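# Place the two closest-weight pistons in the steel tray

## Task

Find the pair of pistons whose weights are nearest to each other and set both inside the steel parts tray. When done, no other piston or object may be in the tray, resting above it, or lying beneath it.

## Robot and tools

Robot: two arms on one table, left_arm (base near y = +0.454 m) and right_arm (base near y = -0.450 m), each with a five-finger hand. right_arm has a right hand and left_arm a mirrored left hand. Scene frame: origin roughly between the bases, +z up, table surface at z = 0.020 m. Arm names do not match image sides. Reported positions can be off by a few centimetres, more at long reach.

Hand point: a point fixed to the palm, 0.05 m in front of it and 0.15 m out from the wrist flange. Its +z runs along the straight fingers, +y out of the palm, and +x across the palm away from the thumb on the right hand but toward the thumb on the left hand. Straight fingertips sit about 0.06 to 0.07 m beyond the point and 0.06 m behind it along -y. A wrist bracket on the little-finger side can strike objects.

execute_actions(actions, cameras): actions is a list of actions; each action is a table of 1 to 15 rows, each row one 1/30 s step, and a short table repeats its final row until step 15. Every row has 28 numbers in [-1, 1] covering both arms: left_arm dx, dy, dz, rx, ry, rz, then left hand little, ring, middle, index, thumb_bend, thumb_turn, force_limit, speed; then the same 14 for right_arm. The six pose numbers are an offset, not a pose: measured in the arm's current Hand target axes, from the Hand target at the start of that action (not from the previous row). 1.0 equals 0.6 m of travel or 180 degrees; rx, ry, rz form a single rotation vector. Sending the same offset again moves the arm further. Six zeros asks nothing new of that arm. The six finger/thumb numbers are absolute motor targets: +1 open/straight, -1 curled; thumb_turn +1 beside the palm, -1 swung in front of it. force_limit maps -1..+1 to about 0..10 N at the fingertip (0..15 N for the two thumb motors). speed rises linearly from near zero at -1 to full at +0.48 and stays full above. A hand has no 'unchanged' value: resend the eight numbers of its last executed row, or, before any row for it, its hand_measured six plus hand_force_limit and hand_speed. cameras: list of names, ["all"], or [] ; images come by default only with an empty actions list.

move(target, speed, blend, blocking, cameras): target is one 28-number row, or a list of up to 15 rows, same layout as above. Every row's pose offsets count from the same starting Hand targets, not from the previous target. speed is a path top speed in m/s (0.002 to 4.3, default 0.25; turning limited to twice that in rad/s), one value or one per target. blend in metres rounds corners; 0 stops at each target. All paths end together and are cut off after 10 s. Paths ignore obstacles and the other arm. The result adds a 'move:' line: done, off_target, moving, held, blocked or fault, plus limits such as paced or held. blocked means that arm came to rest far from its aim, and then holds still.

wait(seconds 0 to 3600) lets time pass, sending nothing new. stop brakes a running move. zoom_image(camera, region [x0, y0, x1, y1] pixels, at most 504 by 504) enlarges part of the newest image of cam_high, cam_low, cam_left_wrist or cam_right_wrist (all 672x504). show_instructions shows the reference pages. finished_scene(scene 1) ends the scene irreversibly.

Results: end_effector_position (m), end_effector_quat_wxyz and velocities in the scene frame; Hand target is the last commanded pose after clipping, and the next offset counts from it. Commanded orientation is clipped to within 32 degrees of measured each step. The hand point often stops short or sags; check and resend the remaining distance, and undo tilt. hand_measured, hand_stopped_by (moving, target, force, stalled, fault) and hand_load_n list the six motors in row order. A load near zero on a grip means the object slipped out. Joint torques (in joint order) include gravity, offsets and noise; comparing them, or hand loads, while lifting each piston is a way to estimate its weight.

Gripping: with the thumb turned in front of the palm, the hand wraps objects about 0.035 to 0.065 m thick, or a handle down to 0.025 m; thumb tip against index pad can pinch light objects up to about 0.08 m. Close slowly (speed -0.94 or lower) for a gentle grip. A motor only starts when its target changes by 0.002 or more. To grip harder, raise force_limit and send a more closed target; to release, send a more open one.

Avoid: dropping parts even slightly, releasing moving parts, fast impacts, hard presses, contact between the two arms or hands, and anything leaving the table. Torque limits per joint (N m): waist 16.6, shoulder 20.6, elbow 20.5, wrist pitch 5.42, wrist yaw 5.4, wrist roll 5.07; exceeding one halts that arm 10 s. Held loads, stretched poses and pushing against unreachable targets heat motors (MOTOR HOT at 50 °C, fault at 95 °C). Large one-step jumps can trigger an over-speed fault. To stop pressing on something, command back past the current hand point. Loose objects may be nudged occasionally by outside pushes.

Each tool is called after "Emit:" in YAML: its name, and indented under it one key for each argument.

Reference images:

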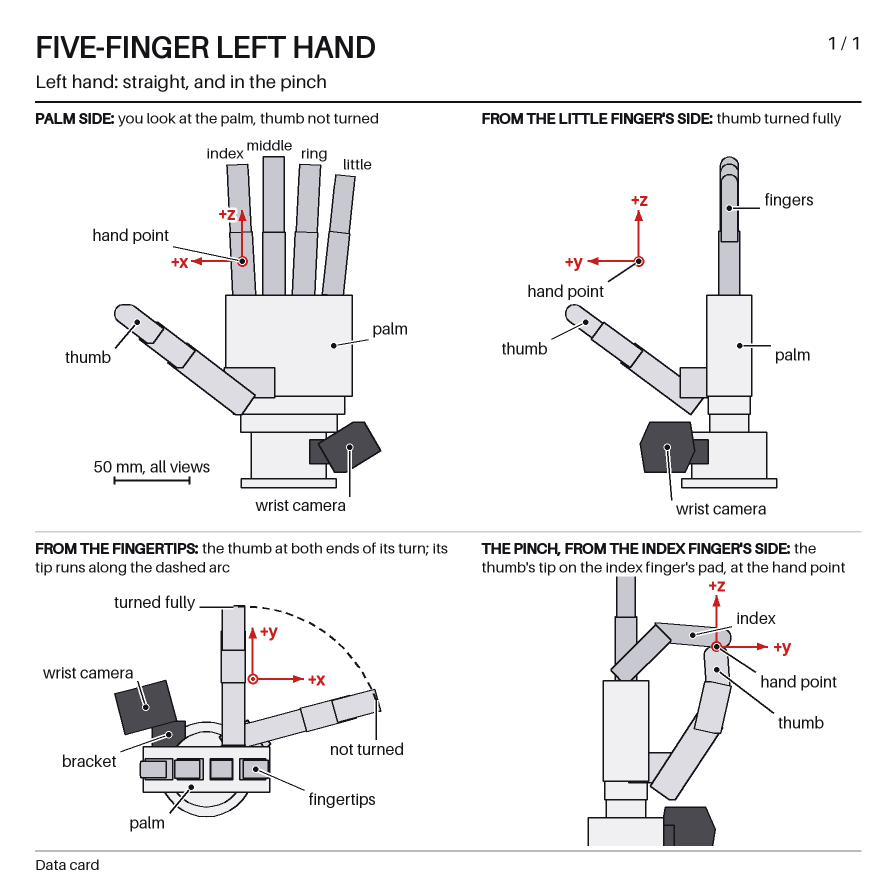

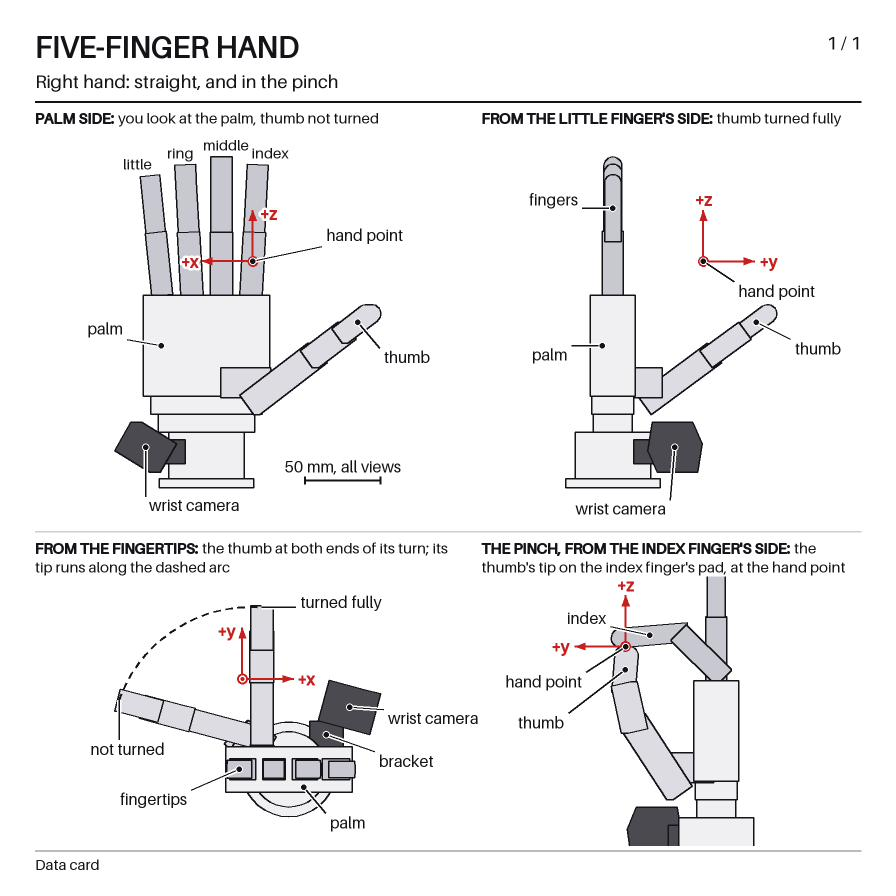

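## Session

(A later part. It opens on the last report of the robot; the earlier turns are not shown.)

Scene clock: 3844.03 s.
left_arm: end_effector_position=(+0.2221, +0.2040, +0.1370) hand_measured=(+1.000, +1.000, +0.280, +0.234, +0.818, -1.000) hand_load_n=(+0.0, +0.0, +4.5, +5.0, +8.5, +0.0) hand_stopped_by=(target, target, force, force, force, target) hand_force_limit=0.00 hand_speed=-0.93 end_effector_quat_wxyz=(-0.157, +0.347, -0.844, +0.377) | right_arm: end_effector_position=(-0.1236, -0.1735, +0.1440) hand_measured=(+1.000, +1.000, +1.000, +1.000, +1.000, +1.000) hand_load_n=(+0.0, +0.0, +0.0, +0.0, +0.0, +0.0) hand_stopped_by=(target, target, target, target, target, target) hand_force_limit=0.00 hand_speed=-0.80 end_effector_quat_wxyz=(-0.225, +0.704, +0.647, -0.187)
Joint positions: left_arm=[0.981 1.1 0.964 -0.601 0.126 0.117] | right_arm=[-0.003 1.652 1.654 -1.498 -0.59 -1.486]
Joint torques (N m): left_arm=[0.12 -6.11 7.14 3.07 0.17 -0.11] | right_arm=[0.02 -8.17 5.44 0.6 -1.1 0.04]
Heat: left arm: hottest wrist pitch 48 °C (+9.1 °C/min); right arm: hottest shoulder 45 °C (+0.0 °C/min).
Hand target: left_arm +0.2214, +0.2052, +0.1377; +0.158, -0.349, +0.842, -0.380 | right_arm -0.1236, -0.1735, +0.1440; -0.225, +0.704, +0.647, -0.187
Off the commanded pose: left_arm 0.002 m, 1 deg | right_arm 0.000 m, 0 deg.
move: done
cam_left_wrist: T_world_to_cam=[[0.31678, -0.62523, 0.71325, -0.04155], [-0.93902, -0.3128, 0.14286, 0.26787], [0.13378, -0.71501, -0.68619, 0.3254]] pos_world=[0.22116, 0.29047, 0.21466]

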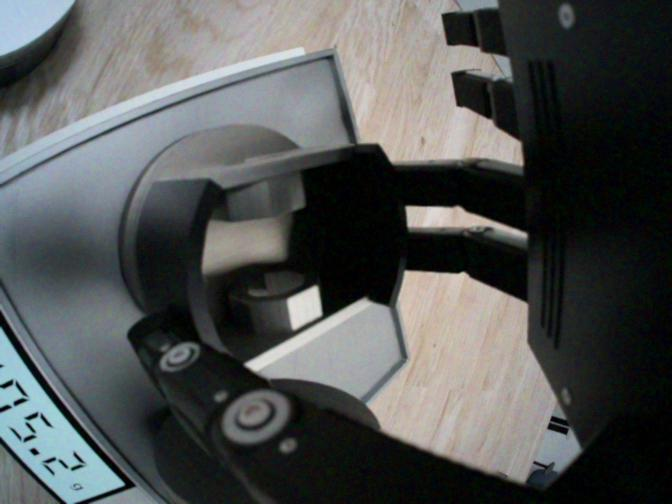

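Emit:
move:
  target:
    - [0,0.0038,0.0033,0,0,0,1,1,0,0,0.4,-1,0.0,-0.93,0,0,0,0,0,0,1,1,1,1,1,1,0,-0.8]
  speed: 0.03
  cameras: ["cam_left_wrist"]

Scene clock: 3849.50 s.
left_arm: end_effector_position=(+0.2221, +0.2040, +0.1341) hand_measured=(+1.000, +1.000, +0.280, +0.234, +0.818, -1.000) hand_load_n=(+0.0, +0.0, +4.5, +5.5, +8.0, +0.0) hand_stopped_by=(target, target, force, force, force, target) hand_force_limit=0.00 hand_speed=-0.93 end_effector_quat_wxyz=(-0.157, +0.347, -0.844, +0.377) | right_arm: end_effector_position=(-0.1236, -0.1735, +0.1440) hand_measured=(+1.000, +1.000, +1.000, +1.000, +1.000, +1.000) hand_load_n=(+0.0, +0.0, +0.0, +0.0, +0.0, +0.0) hand_stopped_by=(target, target, target, target, target, target) hand_force_limit=0.00 hand_speed=-0.80 end_effector_quat_wxyz=(-0.225, +0.704, +0.647, -0.187)
Joint positions: left_arm=[0.981 1.099 0.951 -0.59 0.126 0.117] | right_arm=[-0.003 1.652 1.654 -1.498 -0.59 -1.486]
Joint torques (N m): left_arm=[0.31 -6.36 7.34 3.07 0.14 -0.15] | right_arm=[-0.02 -8.2 5.5 0.6 -1.09 0.02]
Heat: left arm: hottest wrist pitch 47 °C (+7.1 °C/min); right arm: hottest shoulder 45 °C (+0.0 °C/min).
Hand target: left_arm +0.2213, +0.2052, +0.1347; +0.158, -0.349, +0.842, -0.380 | right_arm -0.1236, -0.1735, +0.1440; -0.225, +0.704, +0.647, -0.187
Off the commanded pose: left_arm 0.002 m, 1 deg | right_arm 0.000 m, 0 deg.
move: done
cam_left_wrist: T_world_to_cam=[[0.31678, -0.62523, 0.71325, -0.03948], [-0.93902, -0.3128, 0.14286, 0.26828], [0.13378, -0.71501, -0.68619, 0.32341]] pos_world=[0.22116, 0.29047, 0.21176]

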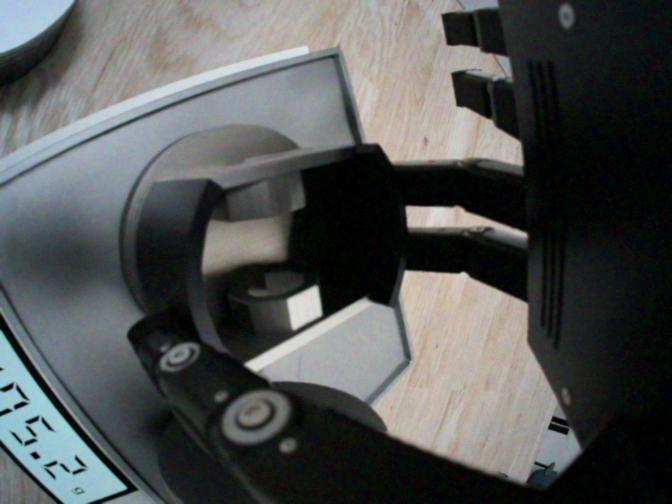

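Emit:
move:
  target:
    - [0,0.0027,0.0024,0,0,0,1,1,0,0,0.4,-1,0.0,-0.93,0,0,0,0,0,0,1,1,1,1,1,1,0,-0.8]
  speed: 0.03
  cameras: ["cam_left_wrist"]

Scene clock: 3857.60 s.
left_arm: end_effector_position=(+0.2226, +0.2036, +0.1334) hand_measured=(+1.000, +1.000, +0.280, +0.234, +0.818, -1.000) hand_load_n=(+0.0, +0.0, +4.5, +5.5, +8.5, +0.0) hand_stopped_by=(target, target, force, force, force, target) hand_force_limit=0.00 hand_speed=-0.93 end_effector_quat_wxyz=(-0.158, +0.347, -0.844, +0.378) | right_arm: end_effector_position=(-0.1236, -0.1735, +0.1440) hand_measured=(+1.000, +1.000, +1.000, +1.000, +1.000, +1.000) hand_load_n=(+0.0, +0.0, +0.0, +0.0, +0.5, +0.0) hand_stopped_by=(target, target, target, target, target, target) hand_force_limit=0.00 hand_speed=-0.80 end_effector_quat_wxyz=(-0.225, +0.704, +0.647, -0.187)
Joint positions: left_arm=[0.981 1.096 0.944 -0.581 0.126 0.117] | right_arm=[-0.003 1.652 1.654 -1.498 -0.59 -1.486]
Joint torques (N m): left_arm=[0.09 -6.05 7.26 3.06 0.16 -0.16] | right_arm=[0.01 -8.24 5.44 0.59 -1.08 0.03]
Heat: left arm: hottest wrist pitch 47 °C (+6.0 °C/min); right arm: hottest shoulder 45 °C (+0.0 °C/min).
Hand target: left_arm +0.2214, +0.2051, +0.1326; +0.158, -0.349, +0.842, -0.380 | right_arm -0.1236, -0.1735, +0.1440; -0.225, +0.704, +0.647, -0.187
Off the commanded pose: left_arm 0.002 m, 0 deg | right_arm 0.000 m, 0 deg.
move: done
cam_left_wrist: T_world_to_cam=[[0.31442, -0.62347, 0.71584, -0.03964], [-0.93948, -0.31246, 0.14051, 0.26902], [0.13606, -0.7167, -0.68398, 0.32221]] pos_world=[0.22136, 0.29028, 0.21096]

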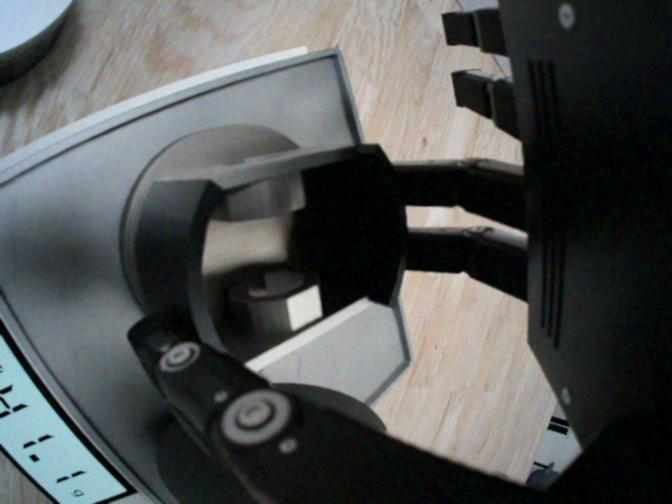

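Emit:
move:
  target:
    - [0,0.0013,0.0011,0,0,0,1,1,0,0,0.4,-1,0.0,-0.93,0,0,0,0,0,0,1,1,1,1,1,1,0,-0.8]
  speed: 0.03

Emit:
move:
  target:
    - [0,0,0,0,0,0,1,1,0.4,0.4,0.93,-1,0.0,-0.93,0,0,0,0,0,0,1,1,1,1,1,1,0,-0.8]
  speed: 0.03
  cameras: ["cam_left_wrist"]

Scene clock: 3866.60 s.
left_arm: end_effector_position=(+0.2226, +0.2036, +0.1330) hand_measured=(+1.000, +1.000, +0.280, +0.234, +0.818, -1.000) hand_load_n=(+0.0, +0.0, +4.0, +5.0, +8.5, +0.0) hand_stopped_by=(target, target, force, force, force, target) hand_force_limit=0.00 hand_speed=-0.93 end_effector_quat_wxyz=(-0.158, +0.347, -0.843, +0.379) | right_arm: end_effector_position=(-0.1236, -0.1735, +0.1440) hand_measured=(+1.000, +1.000, +1.000, +1.000, +1.000, +1.000) hand_load_n=(+0.0, +0.0, +0.0, +0.0, +0.0, +0.0) hand_stopped_by=(target, target, target, target, target, target) hand_force_limit=0.00 hand_speed=-0.80 end_effector_quat_wxyz=(-0.225, +0.704, +0.647, -0.187)
Joint positions: left_arm=[0.981 1.095 0.94 -0.577 0.126 0.117] | right_arm=[-0.003 1.652 1.654 -1.498 -0.59 -1.486]
Joint torques (N m): left_arm=[0.22 -5.81 7.07 3.03 0.17 -0.17] | right_arm=[-0.05 -8.2 5.45 0.6 -1.09 0.01]
Heat: left arm: hottest wrist pitch 46 °C (+3.0 °C/min); right arm: hottest shoulder 45 °C (+0.0 °C/min).
Hand target: left_arm +0.2213, +0.2052, +0.1314; +0.158, -0.349, +0.842, -0.380 | right_arm -0.1236, -0.1735, +0.1440; -0.225, +0.704, +0.647, -0.187
Off the commanded pose: left_arm 0.002 m, 0 deg | right_arm 0.000 m, 0 deg.
move: done

Scene clock: 3867.97 s.
left_arm: end_effector_position=(+0.2235, +0.2030, +0.1346) hand_measured=(+1.000, +1.000, +0.400, +0.400, +0.930, -1.000) hand_load_n=(+0.0, +0.0, +0.0, +0.0, +0.0, +0.0) hand_stopped_by=(target, target, target, target, target, target) hand_force_limit=0.00 hand_speed=-0.93 end_effector_quat_wxyz=(-0.160, +0.346, -0.842, +0.381) | right_arm: end_effector_position=(-0.1236, -0.1735, +0.1440) hand_measured=(+1.000, +1.000, +1.000, +1.000, +1.000, +1.000) hand_load_n=(+0.0, +0.0, +0.0, +0.0, +0.0, +0.0) hand_stopped_by=(target, target, target, target, target, target) hand_force_limit=0.00 hand_speed=-0.80 end_effector_quat_wxyz=(-0.225, +0.704, +0.647, -0.187)
Joint positions: left_arm=[0.981 1.092 0.94 -0.574 0.126 0.117] | right_arm=[-0.003 1.652 1.654 -1.498 -0.59 -1.486]
Joint torques (N m): left_arm=[0.61 -5.65 6.85 2.72 0.18 -0.1] | right_arm=[0.02 -8.18 5.43 0.6 -1.07 0.02]
Heat: left arm: hottest wrist pitch 46 °C (+3.0 °C/min); right arm: hottest shoulder 45 °C (+0.0 °C/min).
Hand target: left_arm +0.2213, +0.2052, +0.1316; +0.158, -0.349, +0.842, -0.380 | right_arm -0.1236, -0.1735, +0.1440; -0.225, +0.704, +0.647, -0.187
Off the commanded pose: left_arm 0.005 m, 0 deg | right_arm 0.000 m, 0 deg.
move: done
cam_left_wrist: T_world_to_cam=[[0.30966, -0.62016, 0.72077, -0.04147], [-0.94041, -0.31178, 0.13576, 0.2702], [0.14053, -0.71986, -0.67975, 0.32153]] pos_world=[0.22175, 0.28998, 0.21176]

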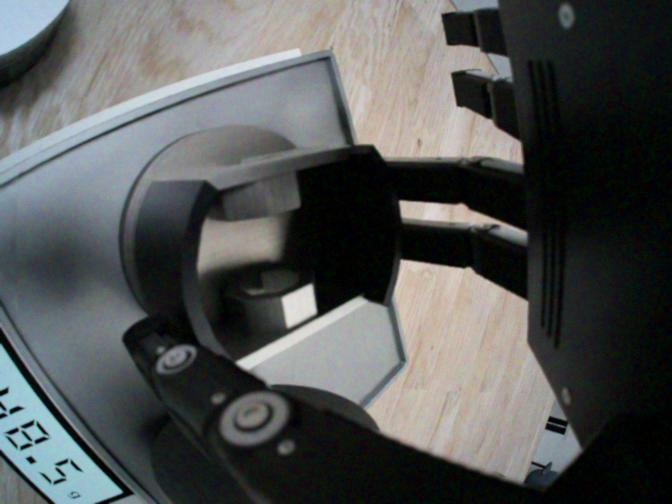

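Emit:
move:
  target:
    - [0,0,0,0,0,0,1,1,0.6,0.6,1,-1,0.0,-0.7,0,0,0,0,0,0,1,1,1,1,1,1,0,-0.8]
    - [0,-0.05,-0.044,0,0,0,1,1,0.6,0.6,1,-1,0.0,-0.7,0,0,0,0,0,0,1,1,1,1,1,1,0,-0.8]
  speed: 0.04
  cameras: ["cam_left_wrist"]

Scene clock: 3875.23 s.
left_arm: end_effector_position=(+0.2192, +0.2060, +0.1703) hand_measured=(+1.000, +1.000, +0.600, +0.600, +1.000, -1.000) hand_load_n=(+0.0, -0.5, +0.0, -0.5, +0.0, +0.0) hand_stopped_by=(target, target, target, target, target, target) hand_force_limit=0.00 hand_speed=-0.70 end_effector_quat_wxyz=(-0.159, +0.346, -0.842, +0.381) | right_arm: end_effector_position=(-0.1236, -0.1735, +0.1440) hand_measured=(+1.000, +1.000, +1.000, +1.000, +1.000, +1.000) hand_load_n=(+0.0, +0.0, +0.0, +0.0, +0.0, +0.0) hand_stopped_by=(target, target, target, target, target, target) hand_force_limit=0.00 hand_speed=-0.80 end_effector_quat_wxyz=(-0.225, +0.704, +0.647, -0.187)
Joint positions: left_arm=[0.981 1.095 1.086 -0.717 0.126 0.117] | right_arm=[-0.003 1.652 1.654 -1.498 -0.59 -1.486]
Joint torques (N m): left_arm=[0.42 -3.16 10.14 2.37 0.17 -0.1] | right_arm=[0.03 -8.19 5.47 0.59 -1.07 0.01]
Heat: left arm: hottest wrist pitch 46 °C (+2.0 °C/min); right arm: hottest shoulder 45 °C (+0.0 °C/min).
Hand target: left_arm +0.2213, +0.2052, +0.1715; +0.158, -0.349, +0.842, -0.380 | right_arm -0.1236, -0.1735, +0.1440; -0.225, +0.704, +0.647, -0.187
Off the commanded pose: left_arm 0.003 m, 0 deg | right_arm 0.000 m, 0 deg.
move: done
cam_left_wrist: T_world_to_cam=[[0.31017, -0.62045, 0.7203, -0.06392], [-0.9403, -0.3119, 0.13625, 0.26214], [0.14013, -0.71956, -0.68014, 0.34865]] pos_world=[0.21745, 0.29298, 0.24746]

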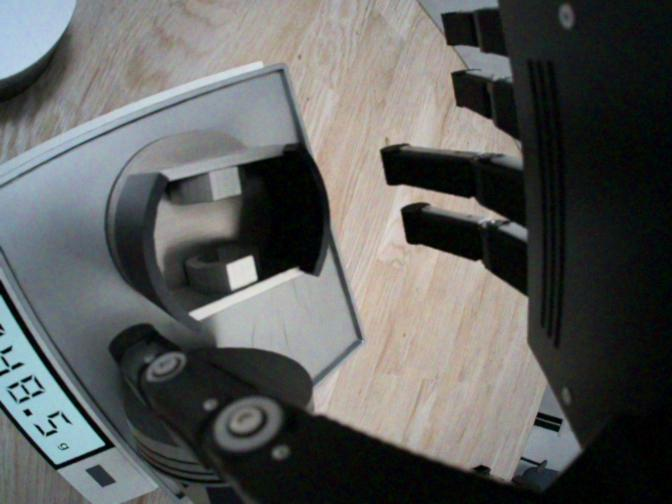

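Emit:
move:
  target:
    - [0,-0.094,-0.083,0,0,0,1,1,0.6,0.6,1,-1,0.0,-0.7,0,0,0,0,0,0,1,1,1,1,1,1,0,-0.8]
  speed: 0.1
  cameras: ["cam_left_wrist"]

Scene clock: 3880.67 s.
left_arm: end_effector_position=(+0.2191, +0.2060, +0.2460) hand_measured=(+1.000, +1.000, +0.600, +0.600, +1.000, -1.000) hand_load_n=(+0.0, +0.0, +0.0, +0.0, +0.0, +0.0) hand_stopped_by=(target, target, target, target, target, target) hand_force_limit=0.00 hand_speed=-0.70 end_effector_quat_wxyz=(-0.159, +0.346, -0.842, +0.381) | right_arm: end_effector_position=(-0.1236, -0.1735, +0.1440) hand_measured=(+1.000, +1.000, +1.000, +1.000, +1.000, +1.000) hand_load_n=(+0.0, +0.0, +0.0, +0.0, +0.0, -0.5) hand_stopped_by=(target, target, target, target, target, target) hand_force_limit=0.00 hand_speed=-0.80 end_effector_quat_wxyz=(-0.225, +0.704, +0.647, -0.187)
Joint positions: left_arm=[0.981 1.198 1.463 -0.991 0.126 0.116] | right_arm=[-0.003 1.652 1.654 -1.498 -0.59 -1.486]
Joint torques (N m): left_arm=[0.15 -3.36 9.42 2.37 0.19 -0.12] | right_arm=[0.1 -8.19 5.42 0.59 -1.07 0]
Heat: left arm: hottest wrist pitch 45 °C (+0.0 °C/min); right arm: hottest shoulder 45 °C (+0.0 °C/min).
Hand target: left_arm +0.2212, +0.2052, +0.2468; +0.158, -0.349, +0.842, -0.380 | right_arm -0.1236, -0.1735, +0.1440; -0.225, +0.704, +0.647, -0.187
Off the commanded pose: left_arm 0.002 m, 0 deg | right_arm 0.000 m, 0 deg.
move: done
cam_left_wrist: T_world_to_cam=[[0.31053, -0.61989, 0.72063, -0.11862], [-0.94013, -0.31228, 0.13648, 0.25177], [0.14044, -0.71987, -0.67975, 0.40006]] pos_world=[0.21735, 0.29308, 0.32306]

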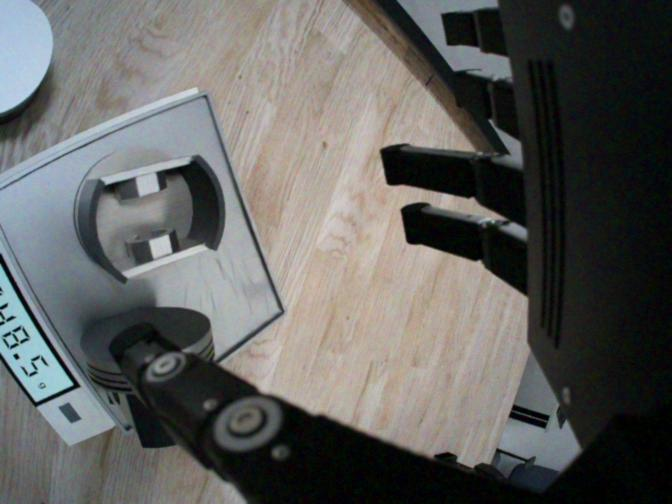

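Emit:
move:
  target:
    - [0.1664,0.0788,-0.0895,0,0.0959,0.0844,1,1,0.6,0.6,1,-1,0.0,-0.7,0,0,0,0,0,0,1,1,1,1,1,1,0,-0.8]
  speed: 0.15
  cameras: ["cam_left_wrist", "cam_high"]

Scene clock: 3889.97 s.
left_arm: end_effector_position=(+0.1033, +0.1826, +0.2517) hand_measured=(+1.000, +1.000, +0.600, +0.600, +1.000, -1.000) hand_load_n=(+0.0, +0.0, +0.0, +0.0, +0.0, +0.0) hand_stopped_by=(target, target, target, target, target, target) hand_force_limit=0.00 hand_speed=-0.70 end_effector_quat_wxyz=(-0.082, +0.176, -0.892, +0.409) | right_arm: end_effector_position=(-0.1236, -0.1735, +0.1440) hand_measured=(+1.000, +1.000, +1.000, +1.000, +1.000, +1.000) hand_load_n=(+0.0, +0.0, +0.0, +0.0, +0.0, +0.0) hand_stopped_by=(target, target, target, target, target, target) hand_force_limit=0.00 hand_speed=-0.80 end_effector_quat_wxyz=(-0.225, +0.704, +0.647, -0.187)
Joint positions: left_arm=[0.773 1.063 1.424 -1.104 0.265 0.238] | right_arm=[-0.003 1.652 1.654 -1.498 -0.59 -1.486]
Joint torques (N m): left_arm=[-0.32 -4.22 5.79 2.33 0.32 0.1] | right_arm=[-0.01 -8.2 5.41 0.6 -1.08 0]
Heat: left arm: hottest wrist pitch 45 °C (-1.0 °C/min); right arm: hottest shoulder 45 °C (+0.0 °C/min).
Hand target: left_arm +0.1001, +0.1850, +0.2467; +0.079, -0.174, +0.894, -0.404 | right_arm -0.1236, -0.1735, +0.1440; -0.225, +0.704, +0.647, -0.187
Off the commanded pose: left_arm 0.006 m, 1 deg | right_arm 0.000 m, 0 deg.
move: done
cam_left_wrist: T_world_to_cam=[[0.05011, -0.68583, 0.72603, -0.06377], [-0.98825, 0.07106, 0.13534, 0.07], [-0.14441, -0.72428, -0.67421, 0.43212]] pos_world=[0.13478, 0.26426, 0.32816]
Images, in order (width x height): cam_high 672x504, cam_left_wrist 672x504.

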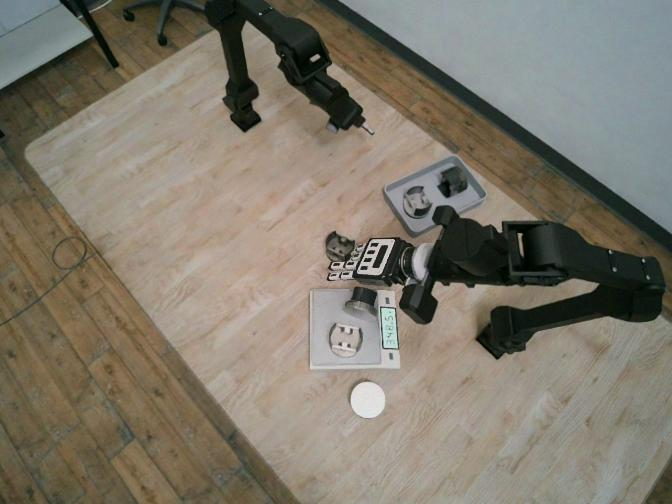

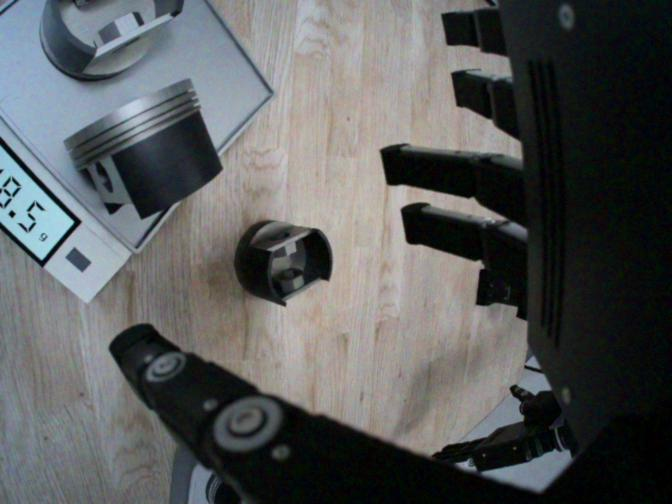

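Emit:
zoom_image:
  camera: "cam_high"
  region: [370, 290, 410, 365]

Emit:
zoom_image:
  camera: "cam_left_wrist"
  region: [0, 100, 120, 300]

Scaled by 6.720 from the camera's image (finer frame: 960x720).

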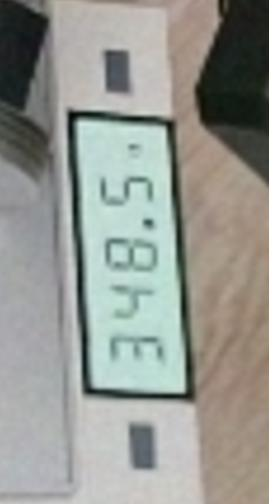

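Scaled by 2.520 from the camera's image (finer frame: 960x720).

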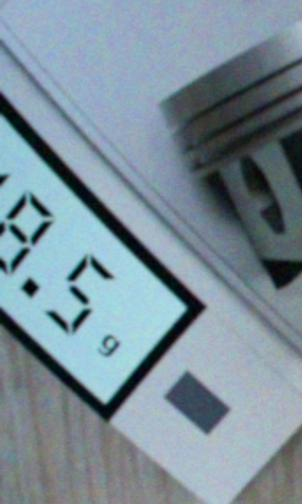

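Emit:
zoom_image:
  camera: "cam_high"
  region: [370, 140, 500, 250]

Scaled by 3.877 from the camera's image (finer frame: 960x720).

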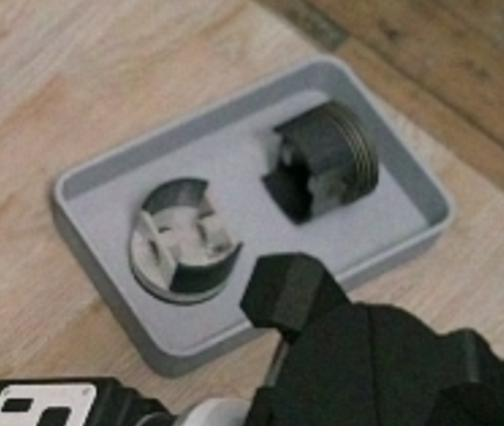

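Emit:
finished_scene:
  scene: 1

The scene is finished: the task was done.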